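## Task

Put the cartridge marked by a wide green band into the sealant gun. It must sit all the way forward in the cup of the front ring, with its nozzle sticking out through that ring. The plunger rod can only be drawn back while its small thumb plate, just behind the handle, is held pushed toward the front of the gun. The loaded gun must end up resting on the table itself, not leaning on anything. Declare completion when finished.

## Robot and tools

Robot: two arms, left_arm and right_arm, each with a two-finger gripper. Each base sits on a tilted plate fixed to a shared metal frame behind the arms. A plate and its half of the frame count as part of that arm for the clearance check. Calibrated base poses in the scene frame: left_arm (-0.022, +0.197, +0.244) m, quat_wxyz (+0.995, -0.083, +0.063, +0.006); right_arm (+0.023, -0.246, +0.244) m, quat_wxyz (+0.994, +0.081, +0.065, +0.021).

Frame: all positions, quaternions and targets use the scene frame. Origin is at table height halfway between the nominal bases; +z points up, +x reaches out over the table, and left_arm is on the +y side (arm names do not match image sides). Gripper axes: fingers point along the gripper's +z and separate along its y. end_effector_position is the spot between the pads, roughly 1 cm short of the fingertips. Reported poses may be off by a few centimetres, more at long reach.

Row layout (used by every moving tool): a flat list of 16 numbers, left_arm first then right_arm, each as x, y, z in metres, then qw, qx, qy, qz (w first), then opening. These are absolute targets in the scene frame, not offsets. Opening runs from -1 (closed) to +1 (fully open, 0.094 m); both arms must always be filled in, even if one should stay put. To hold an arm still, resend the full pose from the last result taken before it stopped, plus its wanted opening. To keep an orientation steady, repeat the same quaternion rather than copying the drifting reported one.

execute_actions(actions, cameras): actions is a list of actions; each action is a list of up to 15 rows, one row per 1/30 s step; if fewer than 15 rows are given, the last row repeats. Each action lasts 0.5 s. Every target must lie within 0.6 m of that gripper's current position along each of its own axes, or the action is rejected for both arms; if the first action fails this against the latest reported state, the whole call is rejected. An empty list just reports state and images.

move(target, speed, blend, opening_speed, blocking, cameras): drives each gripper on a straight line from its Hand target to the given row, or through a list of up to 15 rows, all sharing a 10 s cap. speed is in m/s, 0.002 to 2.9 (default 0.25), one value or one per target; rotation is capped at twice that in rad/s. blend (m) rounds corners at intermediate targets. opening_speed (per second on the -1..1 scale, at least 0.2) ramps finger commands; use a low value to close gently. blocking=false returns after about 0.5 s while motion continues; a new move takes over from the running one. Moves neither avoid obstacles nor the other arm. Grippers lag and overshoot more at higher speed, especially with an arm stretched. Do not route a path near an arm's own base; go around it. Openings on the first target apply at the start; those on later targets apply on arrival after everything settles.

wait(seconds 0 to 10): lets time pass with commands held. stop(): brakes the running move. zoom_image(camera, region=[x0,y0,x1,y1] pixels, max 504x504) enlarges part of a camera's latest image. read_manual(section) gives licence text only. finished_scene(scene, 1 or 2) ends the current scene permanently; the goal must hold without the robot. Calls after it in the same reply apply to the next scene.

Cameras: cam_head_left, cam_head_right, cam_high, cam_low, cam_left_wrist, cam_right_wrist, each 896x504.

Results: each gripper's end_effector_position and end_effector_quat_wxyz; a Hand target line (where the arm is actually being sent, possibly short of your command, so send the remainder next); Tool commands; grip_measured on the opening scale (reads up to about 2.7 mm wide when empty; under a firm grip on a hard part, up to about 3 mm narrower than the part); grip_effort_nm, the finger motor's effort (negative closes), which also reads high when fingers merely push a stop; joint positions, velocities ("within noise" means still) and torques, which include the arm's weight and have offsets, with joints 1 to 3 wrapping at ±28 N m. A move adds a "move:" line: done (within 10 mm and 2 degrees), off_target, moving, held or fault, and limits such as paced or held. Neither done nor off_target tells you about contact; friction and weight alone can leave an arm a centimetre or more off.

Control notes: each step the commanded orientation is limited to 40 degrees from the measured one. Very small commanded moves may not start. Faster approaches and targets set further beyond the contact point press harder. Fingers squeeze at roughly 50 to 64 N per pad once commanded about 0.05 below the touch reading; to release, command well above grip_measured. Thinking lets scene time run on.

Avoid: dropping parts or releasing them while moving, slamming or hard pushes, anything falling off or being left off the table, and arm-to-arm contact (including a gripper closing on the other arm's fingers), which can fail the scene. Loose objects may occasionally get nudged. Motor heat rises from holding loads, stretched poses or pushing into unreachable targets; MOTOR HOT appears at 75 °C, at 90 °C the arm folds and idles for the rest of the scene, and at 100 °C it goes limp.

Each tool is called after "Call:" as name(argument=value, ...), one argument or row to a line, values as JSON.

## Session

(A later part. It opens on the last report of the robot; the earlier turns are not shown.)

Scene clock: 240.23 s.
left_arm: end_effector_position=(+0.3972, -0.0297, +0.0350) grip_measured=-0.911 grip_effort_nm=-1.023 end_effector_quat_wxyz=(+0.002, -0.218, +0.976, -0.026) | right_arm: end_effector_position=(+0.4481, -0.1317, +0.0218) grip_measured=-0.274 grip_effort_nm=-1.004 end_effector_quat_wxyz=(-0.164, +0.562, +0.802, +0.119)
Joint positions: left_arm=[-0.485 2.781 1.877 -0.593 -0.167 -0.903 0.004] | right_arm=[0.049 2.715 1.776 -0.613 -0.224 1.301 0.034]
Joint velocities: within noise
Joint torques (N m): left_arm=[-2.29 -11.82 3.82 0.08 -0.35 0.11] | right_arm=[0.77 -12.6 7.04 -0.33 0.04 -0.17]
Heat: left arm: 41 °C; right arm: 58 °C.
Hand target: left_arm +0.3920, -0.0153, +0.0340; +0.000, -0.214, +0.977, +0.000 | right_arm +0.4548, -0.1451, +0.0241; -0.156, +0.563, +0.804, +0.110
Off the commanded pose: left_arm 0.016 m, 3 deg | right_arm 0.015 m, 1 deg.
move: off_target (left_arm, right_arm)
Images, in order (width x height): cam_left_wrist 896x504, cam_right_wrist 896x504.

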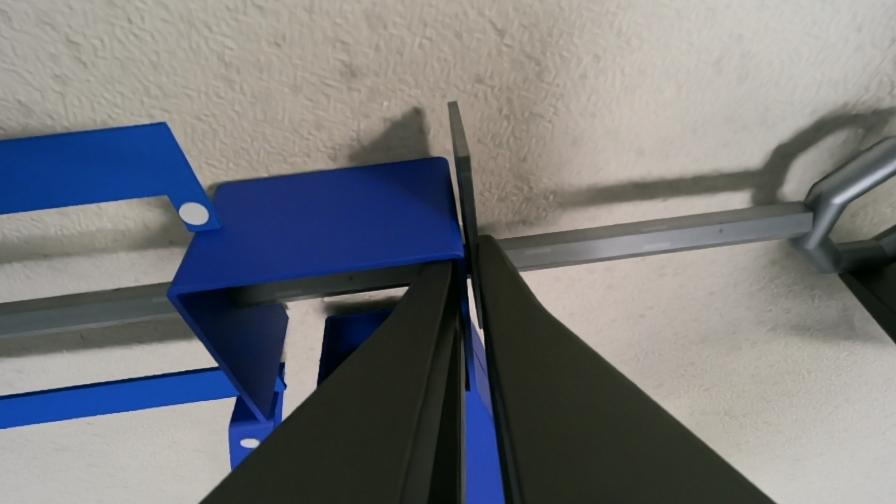

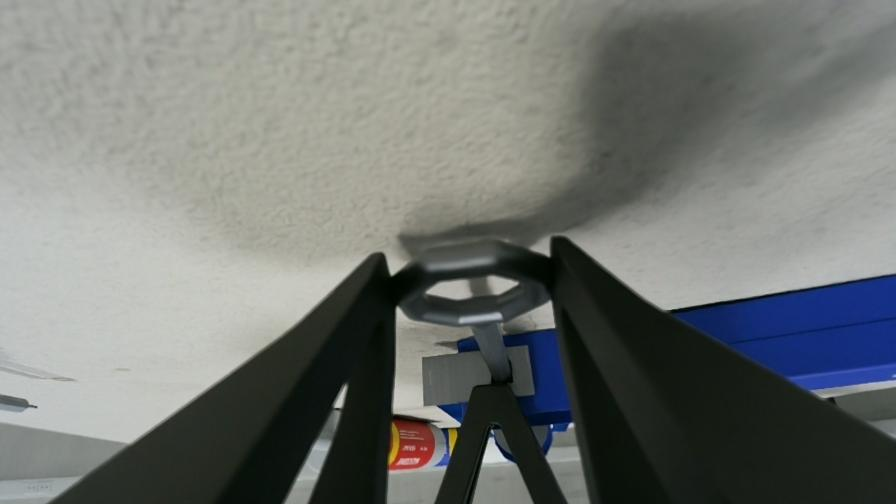

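Call:
move(
  target=[
    [0.376,0.020,0.037,0,-0.2147,0.9767,0,-0.97,0.468,-0.185,0.022,-0.1563,0.563,0.8041,0.1094,-0.45],
  ],
  speed=0.15,
  cameras=["cam_left_wrist","cam_head_right"],
)

Scene clock: 248.13 s.
left_arm: end_effector_position=(+0.3940, -0.0291, +0.0363) grip_measured=-0.911 grip_effort_nm=-1.028 end_effector_quat_wxyz=(+0.025, -0.210, +0.975, -0.074) | right_arm: end_effector_position=(+0.4519, -0.1513, +0.0236) grip_measured=-0.275 grip_effort_nm=-1.004 end_effector_quat_wxyz=(-0.192, +0.553, +0.800, +0.134)
Joint positions: left_arm=[-0.469 2.699 1.686 -0.387 -0.118 -0.858 0.004] | right_arm=[-0.015 2.742 1.851 -0.707 -0.283 1.216 0.034]
Joint velocities: within noise
Joint torques (N m): left_arm=[0.76 -13.35 1.69 -0.54 -0.68 0.24] | right_arm=[-1.29 -13.16 7.91 -0.28 0.58 -0.2]
Heat: left arm: 42 °C; right arm: 58 °C.
Hand target: left_arm +0.3770, +0.0163, +0.0362; +0.000, -0.213, +0.977, -0.004 | right_arm +0.4667, -0.1849, +0.0231; -0.156, +0.564, +0.803, +0.110
Off the commanded pose: left_arm 0.052 m, 9 deg | right_arm 0.037 m, 5 deg.
move: off_target (left_arm, right_arm)
Images, in order (width x height): cam_head_right 896x504, cam_left_wrist 896x504.

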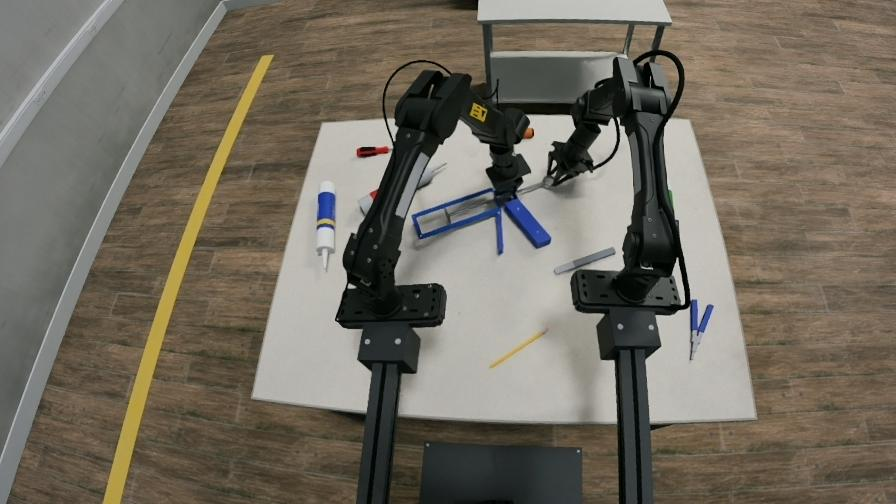

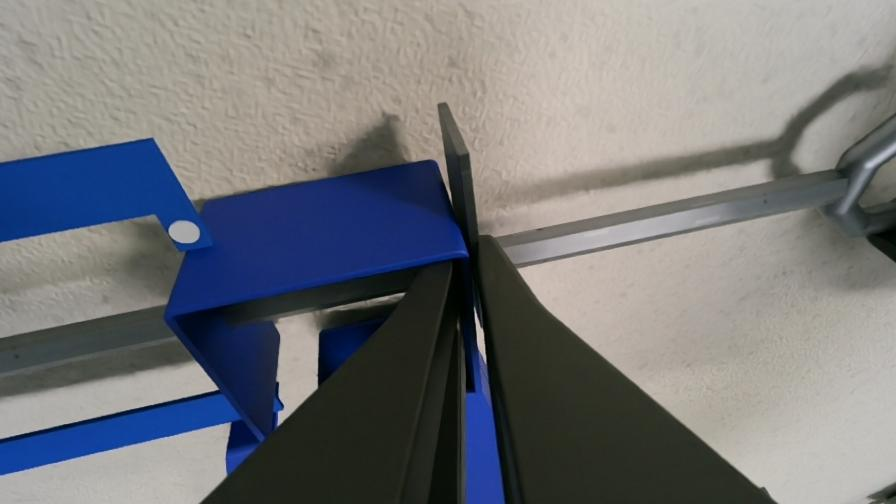

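Call:
move(
  target=[
    [0.376,0.020,0.037,0,-0.2147,0.9767,0,-0.97,0.478,-0.215,0.024,-0.1563,0.563,0.8041,0.1094,-0.45],
  ],
  speed=0.06,
  cameras=["cam_left_wrist","cam_head_right"],
)

Scene clock: 251.70 s.
left_arm: end_effector_position=(+0.3937, -0.0296, +0.0363) grip_measured=-0.911 grip_effort_nm=-1.033 end_effector_quat_wxyz=(+0.024, -0.209, +0.975, -0.075) | right_arm: end_effector_position=(+0.4610, -0.1786, +0.0235) grip_measured=-0.276 grip_effort_nm=-1.009 end_effector_quat_wxyz=(-0.195, +0.554, +0.798, +0.136)
Joint positions: left_arm=[-0.469 2.699 1.686 -0.387 -0.115 -0.855 0.004] | right_arm=[-0.075 2.769 1.934 -0.784 -0.288 1.156 0.034]
Joint velocities: within noise
Joint torques (N m): left_arm=[0.57 -13.34 1.74 -0.52 -0.7 0.19] | right_arm=[-1.36 -13.76 8.61 -0.35 0.64 -0.22]
Heat: left arm: 44 °C; right arm: 59 °C.
Hand target: left_arm +0.3769, +0.0163, +0.0362; +0.000, -0.213, +0.977, -0.004 | right_arm +0.4766, -0.2148, +0.0253; -0.156, +0.564, +0.803, +0.110
Off the commanded pose: left_arm 0.053 m, 9 deg | right_arm 0.040 m, 6 deg.
move: off_target (left_arm, right_arm)
Images, in order (width x height): cam_head_right 896x504, cam_left_wrist 896x504.

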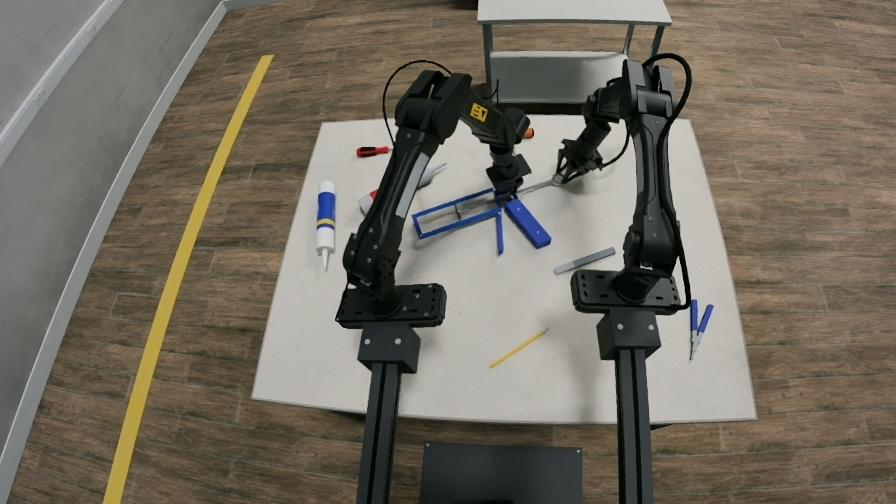

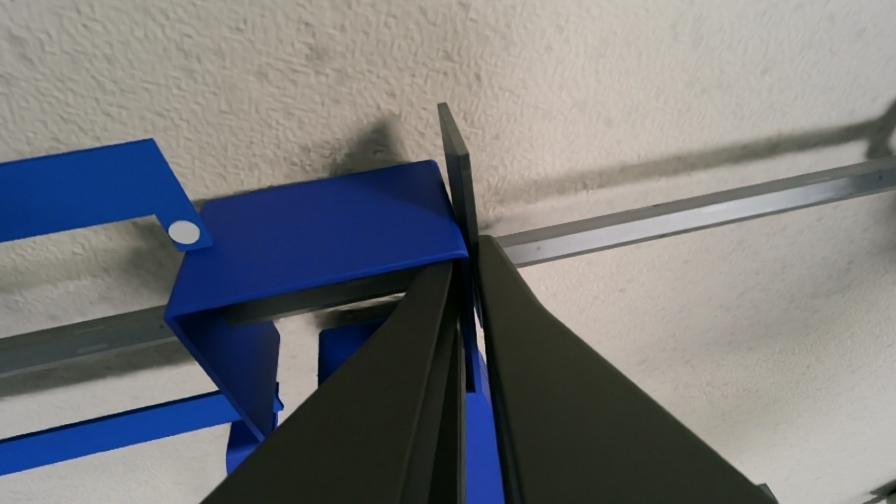

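Call:
move(
  target=[
    [0.376,0.020,0.037,0,-0.2147,0.9767,0,-0.97,0.494,-0.263,0.026,-0.1563,0.563,0.8041,0.1094,-0.45],
  ],
  speed=0.06,
  cameras=["cam_left_wrist","cam_head_right","cam_right_wrist"],
)

Scene clock: 256.20 s.
left_arm: end_effector_position=(+0.3933, -0.0306, +0.0376) grip_measured=-0.911 grip_effort_nm=-1.028 end_effector_quat_wxyz=(+0.022, -0.207, +0.975, -0.078) | right_arm: end_effector_position=(+0.4764, -0.2214, +0.0250) grip_measured=-0.276 grip_effort_nm=-1.009 end_effector_quat_wxyz=(-0.201, +0.554, +0.796, +0.137)
Joint positions: left_arm=[-0.469 2.695 1.682 -0.387 -0.107 -0.853 0.004] | right_arm=[-0.163 2.839 2.127 -0.944 -0.29 1.065 0.034]
Joint velocities: within noise
Joint torques (N m): left_arm=[0.66 -13.14 1.91 -0.52 -0.78 0.21] | right_arm=[-1.85 -14.3 9.17 -0.29 0.68 -0.23]
Heat: left arm: 46 °C; right arm: 60 °C.
Hand target: left_arm +0.3768, +0.0162, +0.0364; +0.000, -0.212, +0.977, -0.004 | right_arm +0.4921, -0.2629, +0.0277; -0.155, +0.565, +0.803, +0.110
Off the commanded pose: left_arm 0.054 m, 9 deg | right_arm 0.045 m, 6 deg.
move: off_target (left_arm, right_arm)
Images, in order (width x height): cam_head_right 896x504, cam_left_wrist 896x504, cam_right_wrist 896x504.

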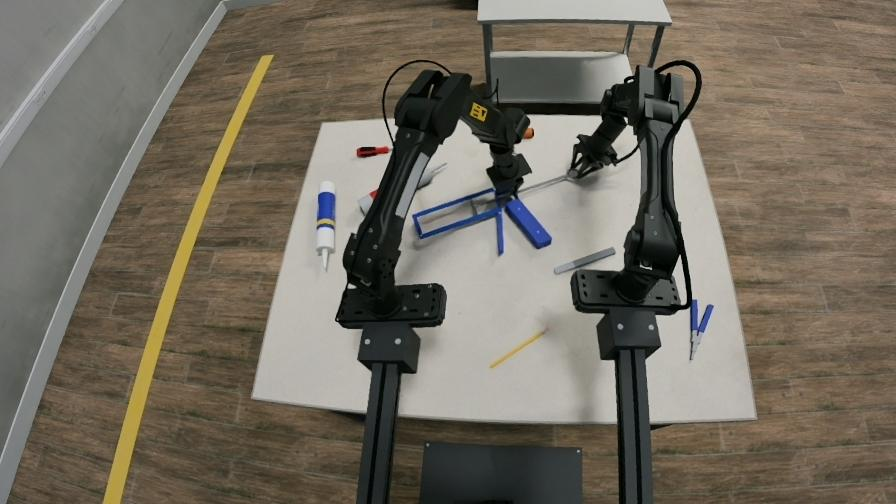

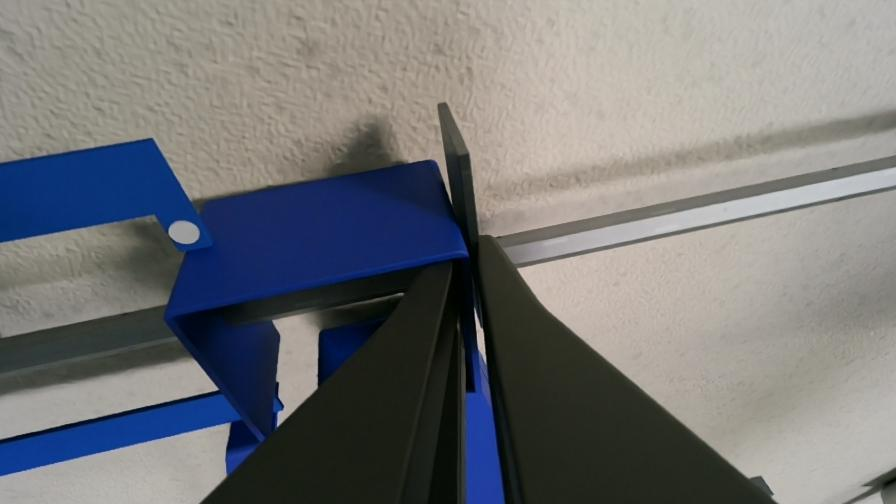

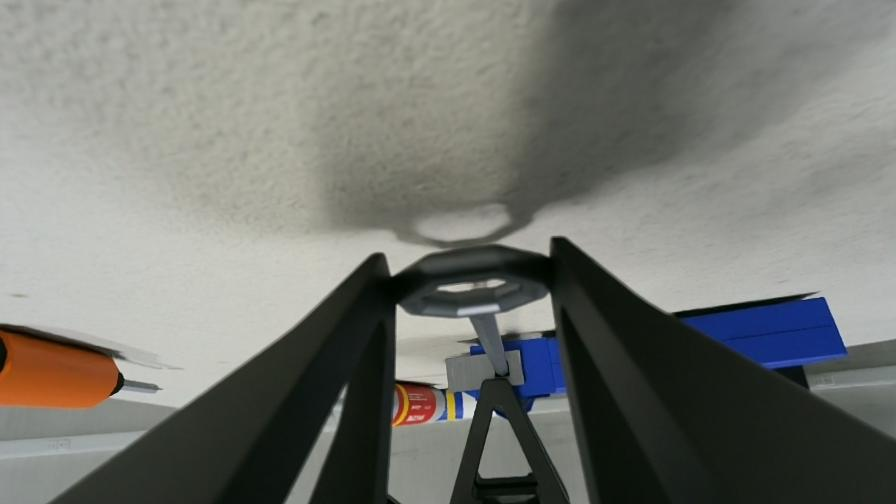

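Call:
move(
  target=[
    [0.376,0.020,0.037,0,-0.2147,0.9767,0,-0.97,0.507,-0.305,0.030,-0.1563,0.563,0.8041,0.1094,-0.45],
  ],
  speed=0.06,
  cameras=["cam_left_wrist","cam_head_right","cam_right_wrist"],
)

Call:
zoom_image(
  camera="cam_head_right",
  region=[400, 150, 600, 260],
)

Scene clock: 259.90 s.
left_arm: end_effector_position=(+0.3931, -0.0314, +0.0382) grip_measured=-0.911 grip_effort_nm=-1.023 end_effector_quat_wxyz=(+0.021, -0.206, +0.975, -0.080) | right_arm: end_effector_position=(+0.4910, -0.2621, +0.0261) grip_measured=-0.276 grip_effort_nm=-1.009 end_effector_quat_wxyz=(-0.201, +0.554, +0.796, +0.135)
Joint positions: left_arm=[-0.469 2.694 1.682 -0.388 -0.102 -0.851 0.004] | right_arm=[-0.236 2.941 2.383 -1.119 -0.28 0.991 0.034]
Joint velocities: within noise
Joint torques (N m): left_arm=[0.65 -13.01 1.73 -0.52 -0.8 0.19] | right_arm=[-1.89 -14.93 9.69 -0.34 0.62 -0.21]
Heat: left arm: 47 °C; right arm: 61 °C.
Hand target: left_arm +0.3768, +0.0162, +0.0365; +0.000, -0.212, +0.977, -0.004 | right_arm +0.5050, -0.3046, +0.0317; -0.154, +0.565, +0.803, +0.110
Off the commanded pose: left_arm 0.054 m, 10 deg | right_arm 0.046 m, 6 deg.
move: off_target (left_arm, right_arm)
Images, in order (width x height): cam_head_right 896x504, cam_left_wrist 896x504, cam_right_wrist 896x504.

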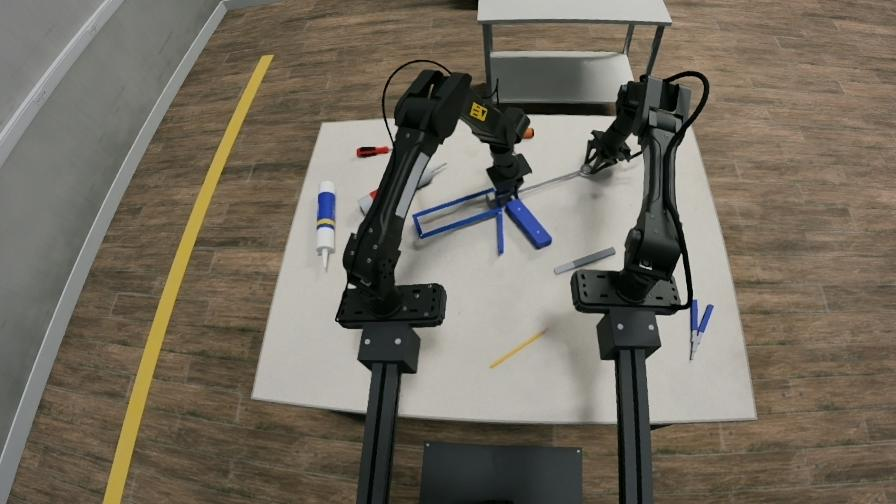

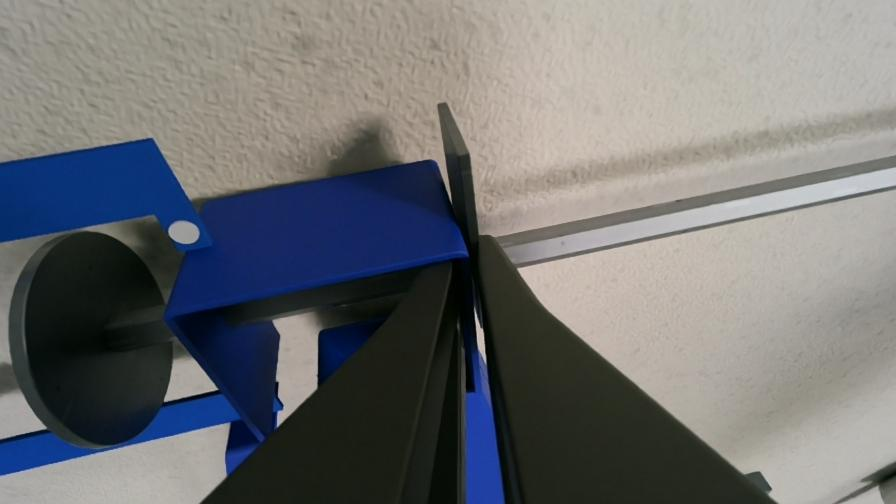

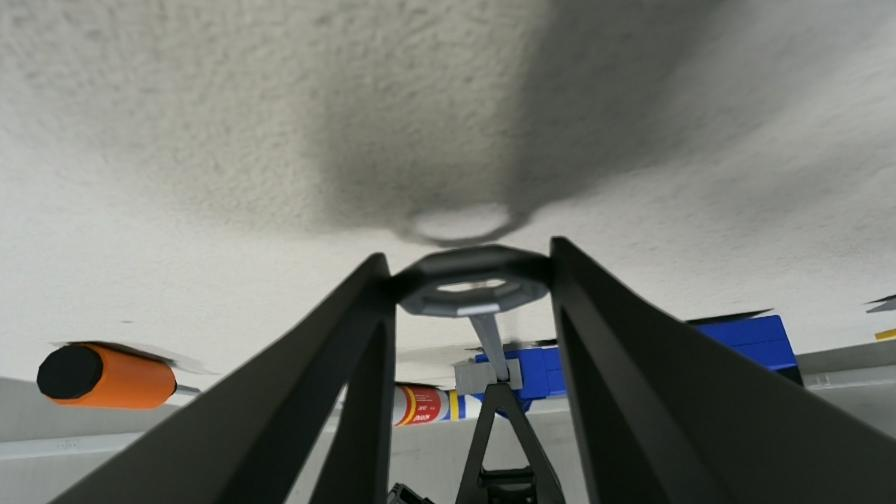

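Scaled by 2.520 from the camera's 896x504 image, which has a finer 1280x720 frame.

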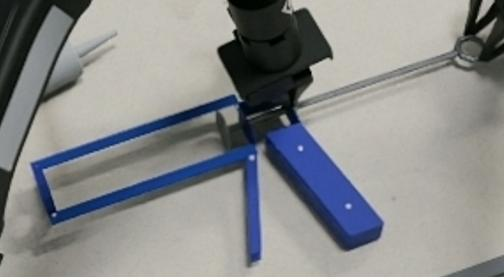

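Call:
move(
  target=[
    [0.376,0.020,0.037,0,-0.2147,0.9767,0,-0.97,0.512,-0.322,0.032,-0.1563,0.563,0.8041,0.1094,-0.45],
  ],
  speed=0.05,
  cameras=["cam_left_wrist"],
)

Scene clock: 267.63 s.
left_arm: end_effector_position=(+0.3928, -0.0321, +0.0391) grip_measured=-0.911 grip_effort_nm=-1.028 end_effector_quat_wxyz=(+0.020, -0.206, +0.975, -0.082) | right_arm: end_effector_position=(+0.4959, -0.2772, +0.0281) grip_measured=-0.276 grip_effort_nm=-1.004 end_effector_quat_wxyz=(-0.204, +0.555, +0.795, +0.136)
Joint positions: left_arm=[-0.469 2.691 1.681 -0.389 -0.097 -0.85 0.004] | right_arm=[-0.263 3.005 2.534 -1.219 -0.282 0.964 0.034]
Joint velocities: within noise
Joint torques (N m): left_arm=[0.7 -12.85 1.87 -0.51 -0.86 0.18] | right_arm=[-2.04 -15.08 10.11 -0.25 0.67 -0.23]
Heat: left arm: 49 °C; right arm: 60 °C.
Hand target: left_arm +0.3766, +0.0162, +0.0366; +0.000, -0.212, +0.977, -0.004 | right_arm +0.5098, -0.3216, +0.0341; -0.152, +0.566, +0.803, +0.110
Off the commanded pose: left_arm 0.055 m, 10 deg | right_arm 0.048 m, 6 deg.
move: off_target (left_arm, right_arm)
Images, in order (width x height): cam_left_wrist 896x504.

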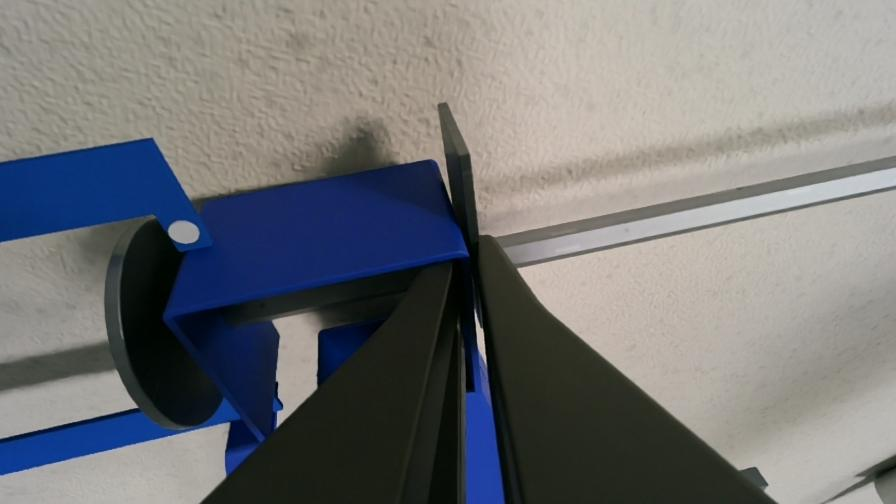

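Call:
move(
  target=[
    [0.376,0.020,0.037,0,-0.2147,0.9767,0,-0.97,0.516,-0.336,0.034,-0.1563,0.563,0.8041,0.1094,-0.45],
  ],
  speed=0.05,
  cameras=["cam_left_wrist"],
)

Scene clock: 270.37 s.
left_arm: end_effector_position=(+0.3930, -0.0328, +0.0399) grip_measured=-0.911 grip_effort_nm=-1.028 end_effector_quat_wxyz=(+0.019, -0.205, +0.975, -0.084) | right_arm: end_effector_position=(+0.4985, -0.2876, +0.0295) grip_measured=-0.276 grip_effort_nm=-1.009 end_effector_quat_wxyz=(-0.206, +0.556, +0.794, +0.136)
Joint positions: left_arm=[-0.469 2.69 1.681 -0.389 -0.093 -0.848 0.004] | right_arm=[-0.281 3.068 2.677 -1.307 -0.28 0.947 0.034]
Joint velocities: within noise
Joint torques (N m): left_arm=[0.66 -12.71 1.76 -0.46 -0.89 0.18] | right_arm=[-2.61 -15.38 10.47 -0.21 0.67 -0.24]
Heat: left arm: 49 °C; right arm: 61 °C.
Hand target: left_arm +0.3767, +0.0162, +0.0367; +0.000, -0.212, +0.977, -0.004 | right_arm +0.5132, -0.3356, +0.0363; -0.148, +0.567, +0.803, +0.111
Off the commanded pose: left_arm 0.056 m, 10 deg | right_arm 0.052 m, 7 deg.
move: off_target (left_arm, right_arm)
Images, in order (width x height): cam_left_wrist 896x504.

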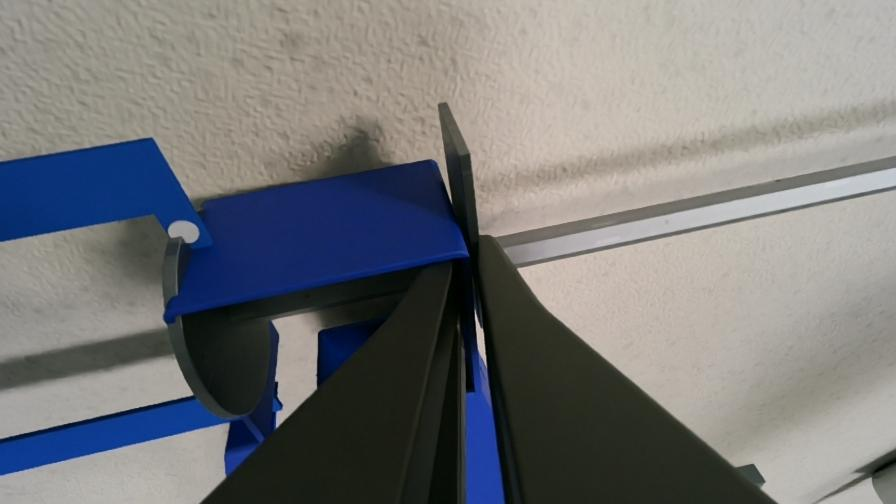

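Call:
move(
  target=[
    [0.390,-0.024,0.038,0,-0.2147,0.9767,0,-0.97,0.504,-0.300,0.032,-0.1563,0.563,0.8041,0.1094,-0.45],
    [0.391,-0.026,0.038,0,-0.2147,0.9767,0,-0.4,0.504,-0.300,0.032,-0.1563,0.563,0.8041,0.1094,0.1],
    [0.389,-0.022,0.13,0,-0.2147,0.9767,0,-0.4,0.498,-0.320,0.15,-0.1563,0.563,0.8041,0.1094,0.1],
  ],
  speed=0.12,
  opening_speed=0.8,
  cameras=["cam_left_wrist","cam_right_wrist","cam_head_right"],
)

Scene clock: 278.70 s.
left_arm: end_effector_position=(+0.3851, -0.0164, +0.1035) grip_measured=-0.403 grip_effort_nm=0.144 end_effector_quat_wxyz=(-0.015, -0.216, +0.976, +0.008) | right_arm: end_effector_position=(+0.4959, -0.3096, +0.1305) grip_measured=+0.097 grip_effort_nm=0.173 end_effector_quat_wxyz=(-0.168, +0.559, +0.804, +0.110)
Joint positions: left_arm=[-0.513 2.609 1.832 -0.796 -0.198 -0.94 0.028] | right_arm=[-0.274 2.667 2.296 -1.27 -0.205 0.963 0.052]
Joint velocities: left_arm=[within noise] | right_arm=[-0.002 0.012 0.002 -0.081 -0.154 0.037 0]
Joint torques (N m): left_arm=[-4.88 -15.71 4.42 0.06 -0.04 -0.12] | right_arm=[0.95 -17.85 5.7 -0.49 -0.05 -0.02]
Heat: left arm: 49 °C; right arm: 65 °C.
Hand target: left_arm +0.3890, -0.0220, +0.1288; +0.000, -0.215, +0.977, +0.000 | right_arm +0.4979, -0.3197, +0.1494; -0.157, +0.563, +0.804, +0.109
Off the commanded pose: left_arm 0.027 m, 2 deg | right_arm 0.022 m, 1 deg.
move: off_target (left_arm, right_arm); target 2's new opening was sent with right_arm's hand 0.028 m and 4 deg from that target
Images, in order (width x height): cam_head_right 896x504, cam_left_wrist 896x504, cam_right_wrist 896x504.

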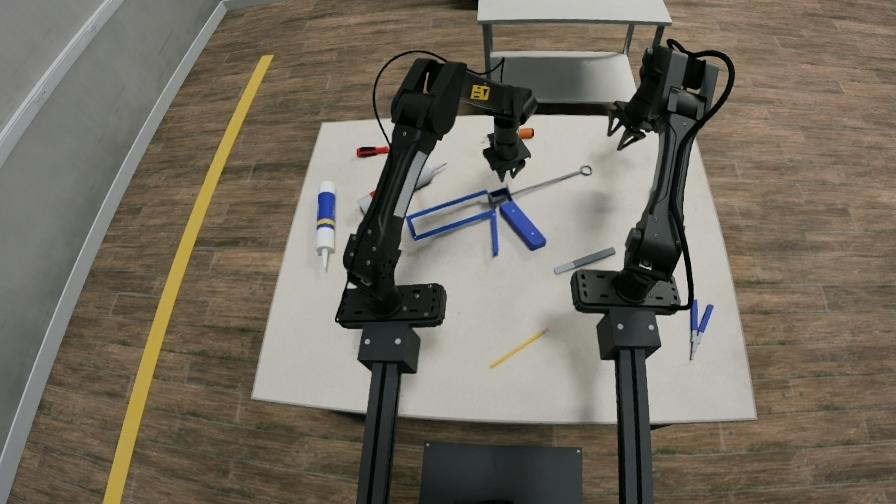

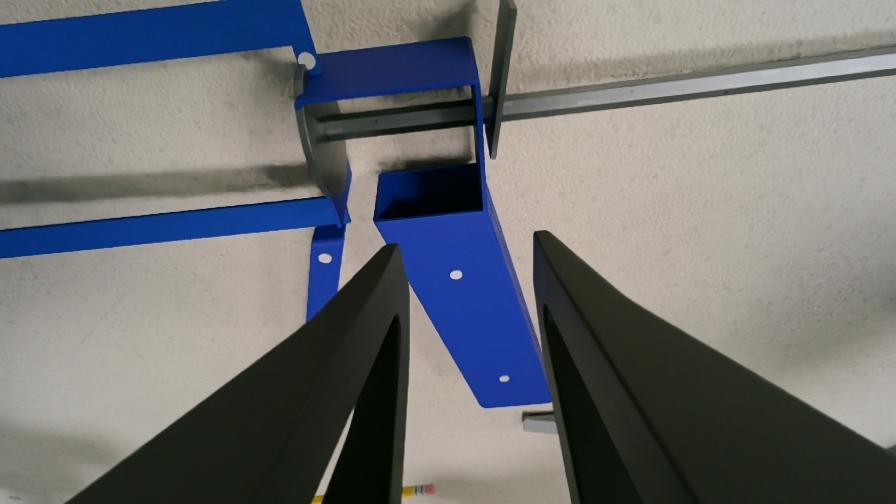

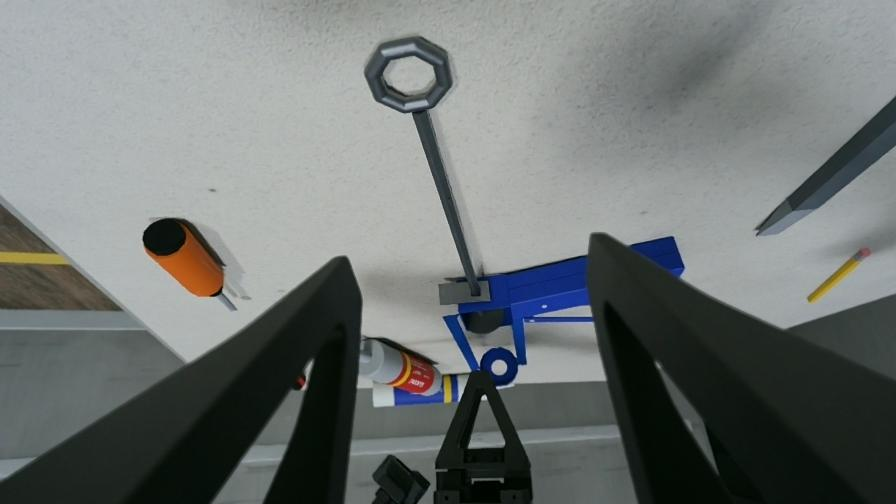

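Call:
move(
  target=[
    [0.33,0.12,0.2,0,-0.1736,0.9848,0,-0.4,0.42,-0.40,0.2,-0.05,0.2,0.97,0.03,0.5],
    [0.2,0.34,0.25,0,-0.5,0.866,0,0.0,0.36,-0.42,0.18,0,0,1,0,0.5],
  ],
  speed=0.25,
  cameras=["cam_right_wrist","cam_head_left"],
)

Scene clock: 288.80 s.
left_arm: end_effector_position=(+0.2008, +0.3393, +0.2420) grip_measured=-0.003 grip_effort_nm=0.144 end_effector_quat_wxyz=(-0.008, -0.502, +0.865, +0.003) | right_arm: end_effector_position=(+0.3523, -0.4112, +0.1684) grip_measured=+0.497 grip_effort_nm=0.173 end_effector_quat_wxyz=(-0.025, -0.004, +1.000, +0.014)
Joint positions: left_arm=[0.485 1.417 0.83 -0.81 -0.091 -0.549 0.047] | right_arm=[-0.479 1.966 1.23 -0.703 0.083 -0.448 0.07]
Joint velocities: within noise
Joint torques (N m): left_arm=[-0.06 -7.05 5.75 0.08 0.07 0.15] | right_arm=[0.16 -13.14 4.57 0.36 0.04 -0.04]
Heat: left arm: 51 °C; right arm: 65 °C.
Hand target: left_arm +0.2001, +0.3400, +0.2497; +0.000, -0.500, +0.866, +0.000 | right_arm +0.3597, -0.4199, +0.1800; -0.001, +0.000, +1.000, +0.000
Off the commanded pose: left_arm 0.008 m, 1 deg | right_arm 0.017 m, 3 deg.
move: off_target (right_arm)
Images, in order (width x height): cam_head_left 896x504, cam_right_wrist 896x504.

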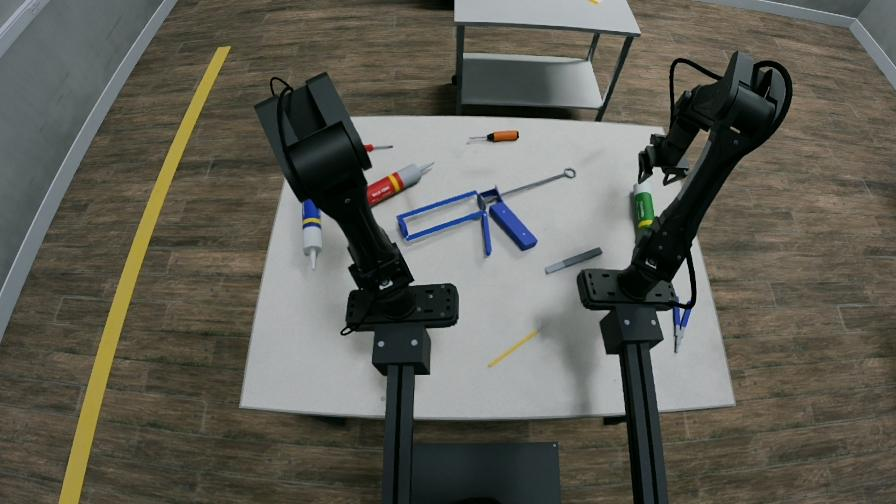

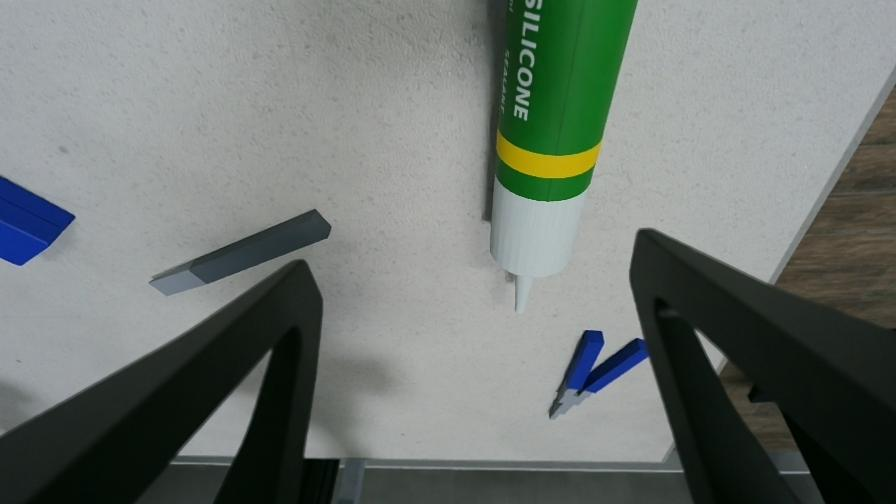

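Call:
move(
  target=[
    [0.2,0.34,0.25,0,-0.5,0.866,0,0.0,0.32,-0.452,0.10,0,0.0393,0.9992,0,0.45],
    [0.2,0.34,0.25,0,-0.5,0.866,0,0.0,0.319,-0.452,0.055,0,0.0393,0.9992,0,0.45],
  ],
  speed=0.15,
  cameras=["cam_right_wrist"],
)

Scene clock: 300.70 s.
left_arm: end_effector_position=(+0.2007, +0.3392, +0.2420) grip_measured=-0.003 grip_effort_nm=0.144 end_effector_quat_wxyz=(-0.008, -0.502, +0.865, +0.002) | right_arm: end_effector_position=(+0.3107, -0.4446, +0.0563) grip_measured=+0.453 grip_effort_nm=-0.134 end_effector_quat_wxyz=(-0.018, +0.035, +0.999, +0.003)
Joint positions: left_arm=[0.485 1.417 0.83 -0.811 -0.09 -0.549 0.047] | right_arm=[-0.638 2.226 1.092 -0.268 0.071 -0.529 0.068]
Joint velocities: within noise
Joint torques (N m): left_arm=[-0.03 -7.09 5.87 0.09 0.04 0.14] | right_arm=[-0.42 -9.26 4.41 0.46 -0.12 -0.04]
Heat: left arm: 45 °C; right arm: 63 °C.
Hand target: left_arm +0.2001, +0.3400, +0.2497; +0.000, -0.500, +0.866, +0.000 | right_arm +0.3187, -0.4519, +0.0553; +0.000, +0.039, +0.999, +0.000
Off the commanded pose: left_arm 0.008 m, 1 deg | right_arm 0.011 m, 2 deg.
move: off_target (right_arm)
Images, in order (width x height): cam_right_wrist 896x504.

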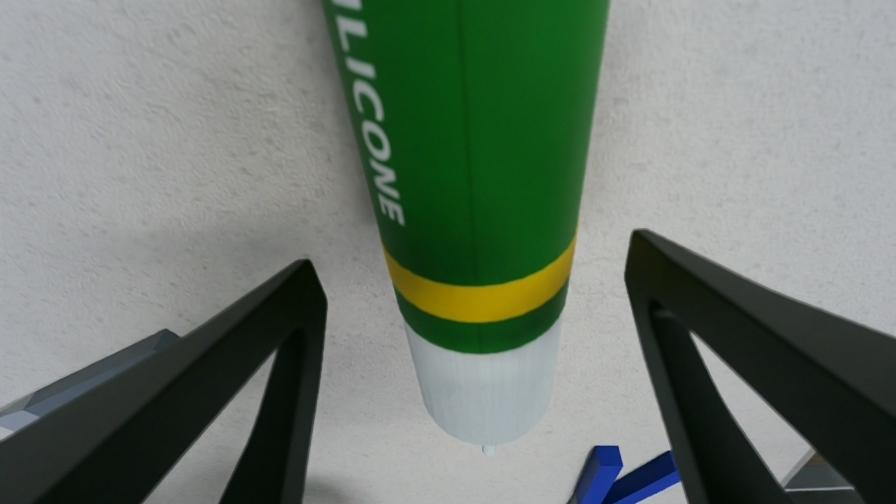

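Call:
move(
  target=[
    [0.2,0.34,0.25,0,-0.5,0.866,0,0.0,0.321,-0.456,0.022,0,0.0393,0.9992,0,0.45],
    [0.2,0.34,0.25,0,-0.5,0.866,0,0.0,0.321,-0.456,0.022,0,0.0393,0.9992,0,-0.03],
  ],
  speed=0.08,
  opening_speed=0.5,
  cameras=["cam_right_wrist"],
)

Scene clock: 305.90 s.
left_arm: end_effector_position=(+0.2006, +0.3391, +0.2420) grip_measured=-0.003 grip_effort_nm=0.144 end_effector_quat_wxyz=(-0.009, -0.502, +0.865, +0.002) | right_arm: end_effector_position=(+0.3136, -0.4502, +0.0252) grip_measured=+0.027 grip_effort_nm=-0.965 end_effector_quat_wxyz=(-0.015, +0.037, +0.999, +0.002)
Joint positions: left_arm=[0.485 1.417 0.83 -0.812 -0.09 -0.549 0.047] | right_arm=[-0.651 2.342 1.144 -0.2 0.067 -0.54 0.048]
Joint velocities: within noise
Joint torques (N m): left_arm=[-0.23 -7.06 5.71 0.08 0.01 0.12] | right_arm=[-0.13 -9.06 4.22 0.46 -0.12 -0.04]
Heat: left arm: 43 °C; right arm: 61 °C.
Hand target: left_arm +0.2001, +0.3400, +0.2497; +0.000, -0.500, +0.866, +0.000 | right_arm +0.3207, -0.4559, +0.0223; +0.000, +0.039, +0.999, +0.000
Off the commanded pose: left_arm 0.008 m, 1 deg | right_arm 0.010 m, 2 deg.
move: done
Images, in order (width x height): cam_right_wrist 896x504.

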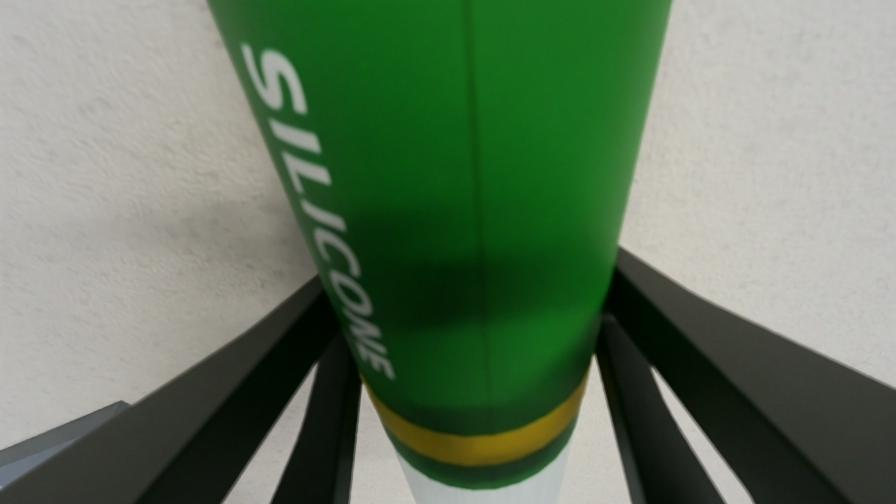

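Call:
move(
  target=[
    [0.2,0.34,0.25,0,-0.5,0.866,0,0.0,0.315,-0.44,0.12,0,0.0393,0.9992,0,-0.03],
    [0.2,0.34,0.25,0,-0.5,0.866,0,0.0,0.34,-0.20,0.24,0.05,0.3,0.95,-0.03,-0.03],
    [0.2,0.34,0.25,0,-0.5,0.866,0,0.0,0.355,0.0,0.20,0.1069,0.5687,0.8121,-0.0749,-0.03],
  ],
  speed=0.2,
  cameras=["cam_right_wrist","cam_left_wrist","cam_head_right","cam_high"],
)

Scene clock: 314.13 s.
left_arm: end_effector_position=(+0.2005, +0.3391, +0.2420) grip_measured=-0.003 grip_effort_nm=0.144 end_effector_quat_wxyz=(-0.009, -0.502, +0.865, +0.002) | right_arm: end_effector_position=(+0.3514, -0.0001, +0.1899) grip_measured=+0.025 grip_effort_nm=-1.009 end_effector_quat_wxyz=(+0.086, +0.573, +0.812, -0.068)
Joint positions: left_arm=[0.485 1.417 0.83 -0.812 -0.09 -0.549 0.047] | right_arm=[0.741 2.383 1.668 -0.986 0.398 2.048 0.048]
Joint velocities: within noise
Joint torques (N m): left_arm=[-0.13 -7.05 5.86 0.07 0.04 0.15] | right_arm=[4.03 -11.38 8.64 -0.47 0.47 0.15]
Heat: left arm: 42 °C; right arm: 59 °C.
Hand target: left_arm +0.2001, +0.3400, +0.2497; +0.000, -0.500, +0.866, +0.000 | right_arm +0.3550, +0.0001, +0.2000; +0.107, +0.568, +0.813, -0.073
Off the commanded pose: left_arm 0.008 m, 1 deg | right_arm 0.011 m, 3 deg.
move: off_target (right_arm)
Images, in order (width x height): cam_head_right 896x504, cam_high 896x504, cam_left_wrist 896x504, cam_right_wrist 896x504.

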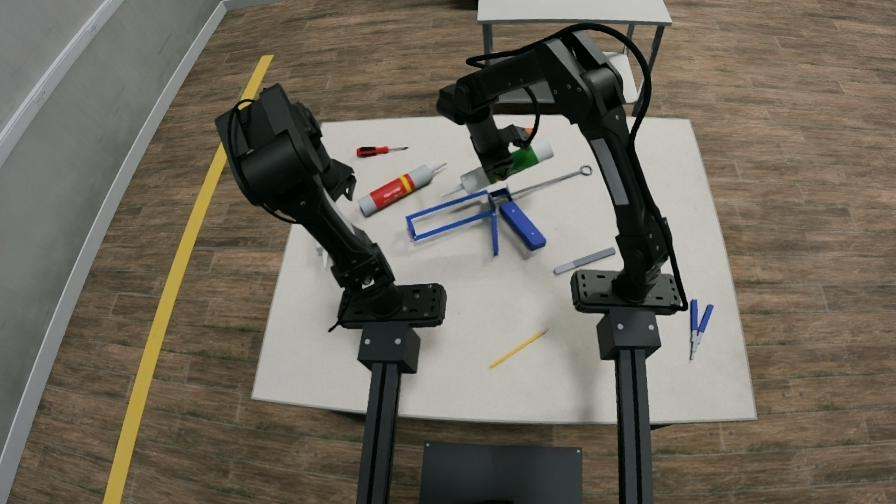

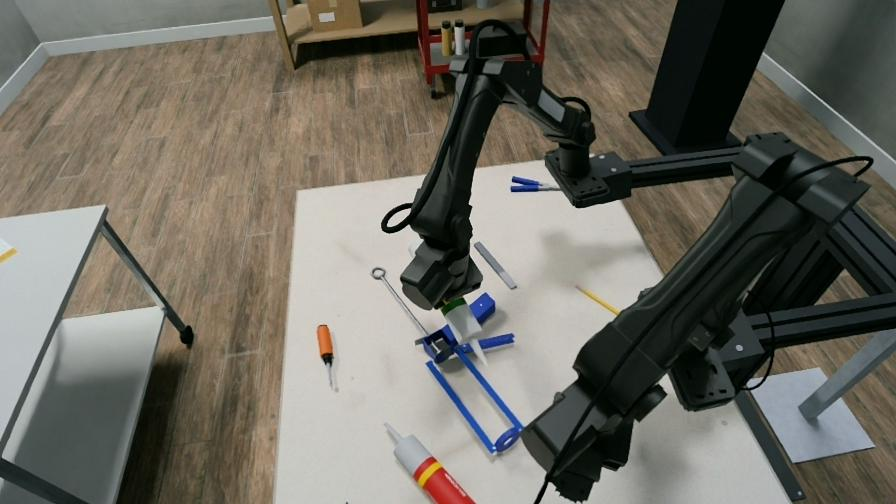

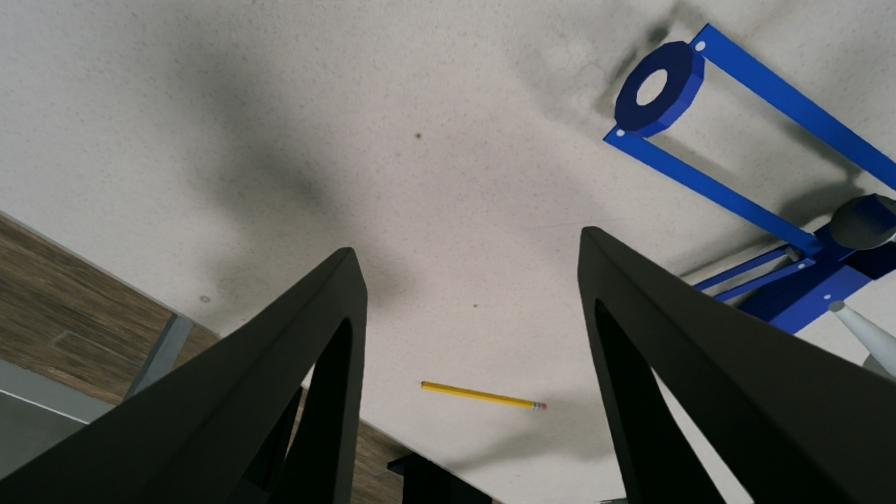

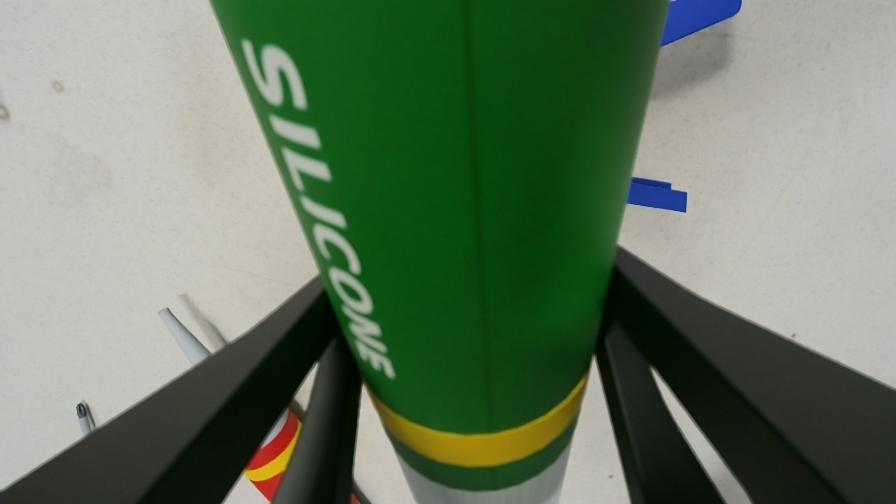

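Call:
move(
  target=[
    [0.235,0.36,0.11,0.0996,0.807,-0.565,0.1422,1.0,0.355,0.0,0.20,0.1069,0.5687,0.8121,-0.0749,-0.03],
  ],
  speed=0.2,
  cameras=["cam_left_wrist"],
)

Scene clock: 322.20 s.
left_arm: end_effector_position=(+0.2283, +0.3537, +0.1137) grip_measured=+0.997 grip_effort_nm=0.144 end_effector_quat_wxyz=(+0.107, +0.802, -0.572, +0.136) | right_arm: end_effector_position=(+0.3512, -0.0004, +0.1899) grip_measured=+0.025 grip_effort_nm=-1.009 end_effector_quat_wxyz=(+0.086, +0.574, +0.812, -0.068)
Joint positions: left_arm=[0.723 2.003 0.928 -0.448 0.274 -1.146 0.094] | right_arm=[0.741 2.383 1.668 -0.988 0.399 2.049 0.048]
Joint velocities: within noise
Joint torques (N m): left_arm=[0.08 -5.68 5.12 0.14 0.24 -0.13] | right_arm=[4.11 -11.23 8.66 -0.46 0.5 0.14]
Heat: left arm: 41 °C; right arm: 61 °C.
Hand target: left_arm +0.2348, +0.3600, +0.1103; +0.100, +0.807, -0.565, +0.142 | right_arm +0.3549, +0.0001, +0.2000; +0.107, +0.568, +0.812, -0.073
Off the commanded pose: left_arm 0.010 m, 1 deg | right_arm 0.011 m, 3 deg.
move: off_target (right_arm)
Images, in order (width x height): cam_left_wrist 896x504.

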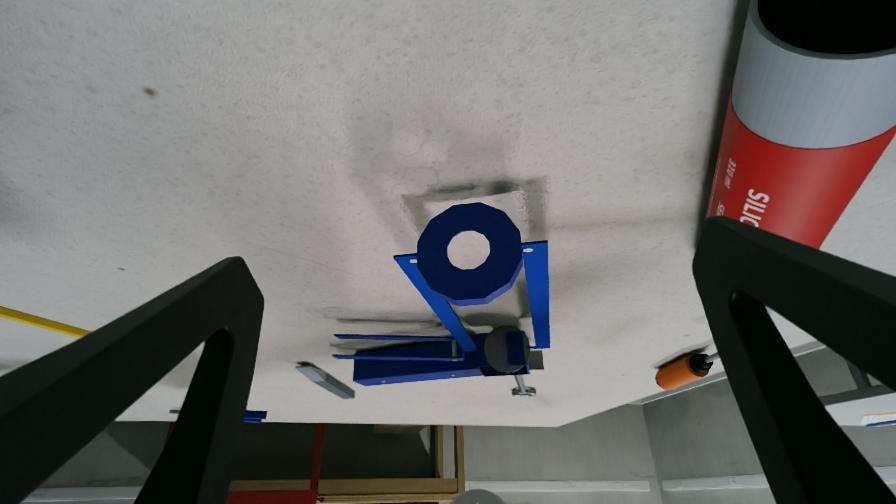

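Call:
zoom_image(
  camera="cam_left_wrist",
  region=[400, 400, 560, 504],
)

Scaled by 3.150 from the camera's 896x504 image, which has a finer 1280x720 frame.

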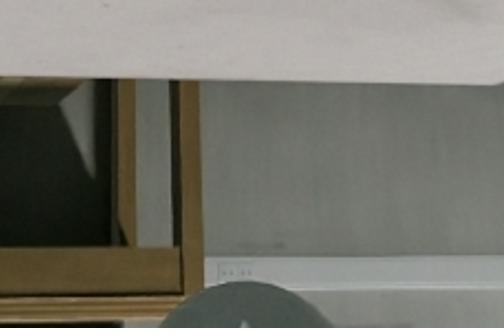

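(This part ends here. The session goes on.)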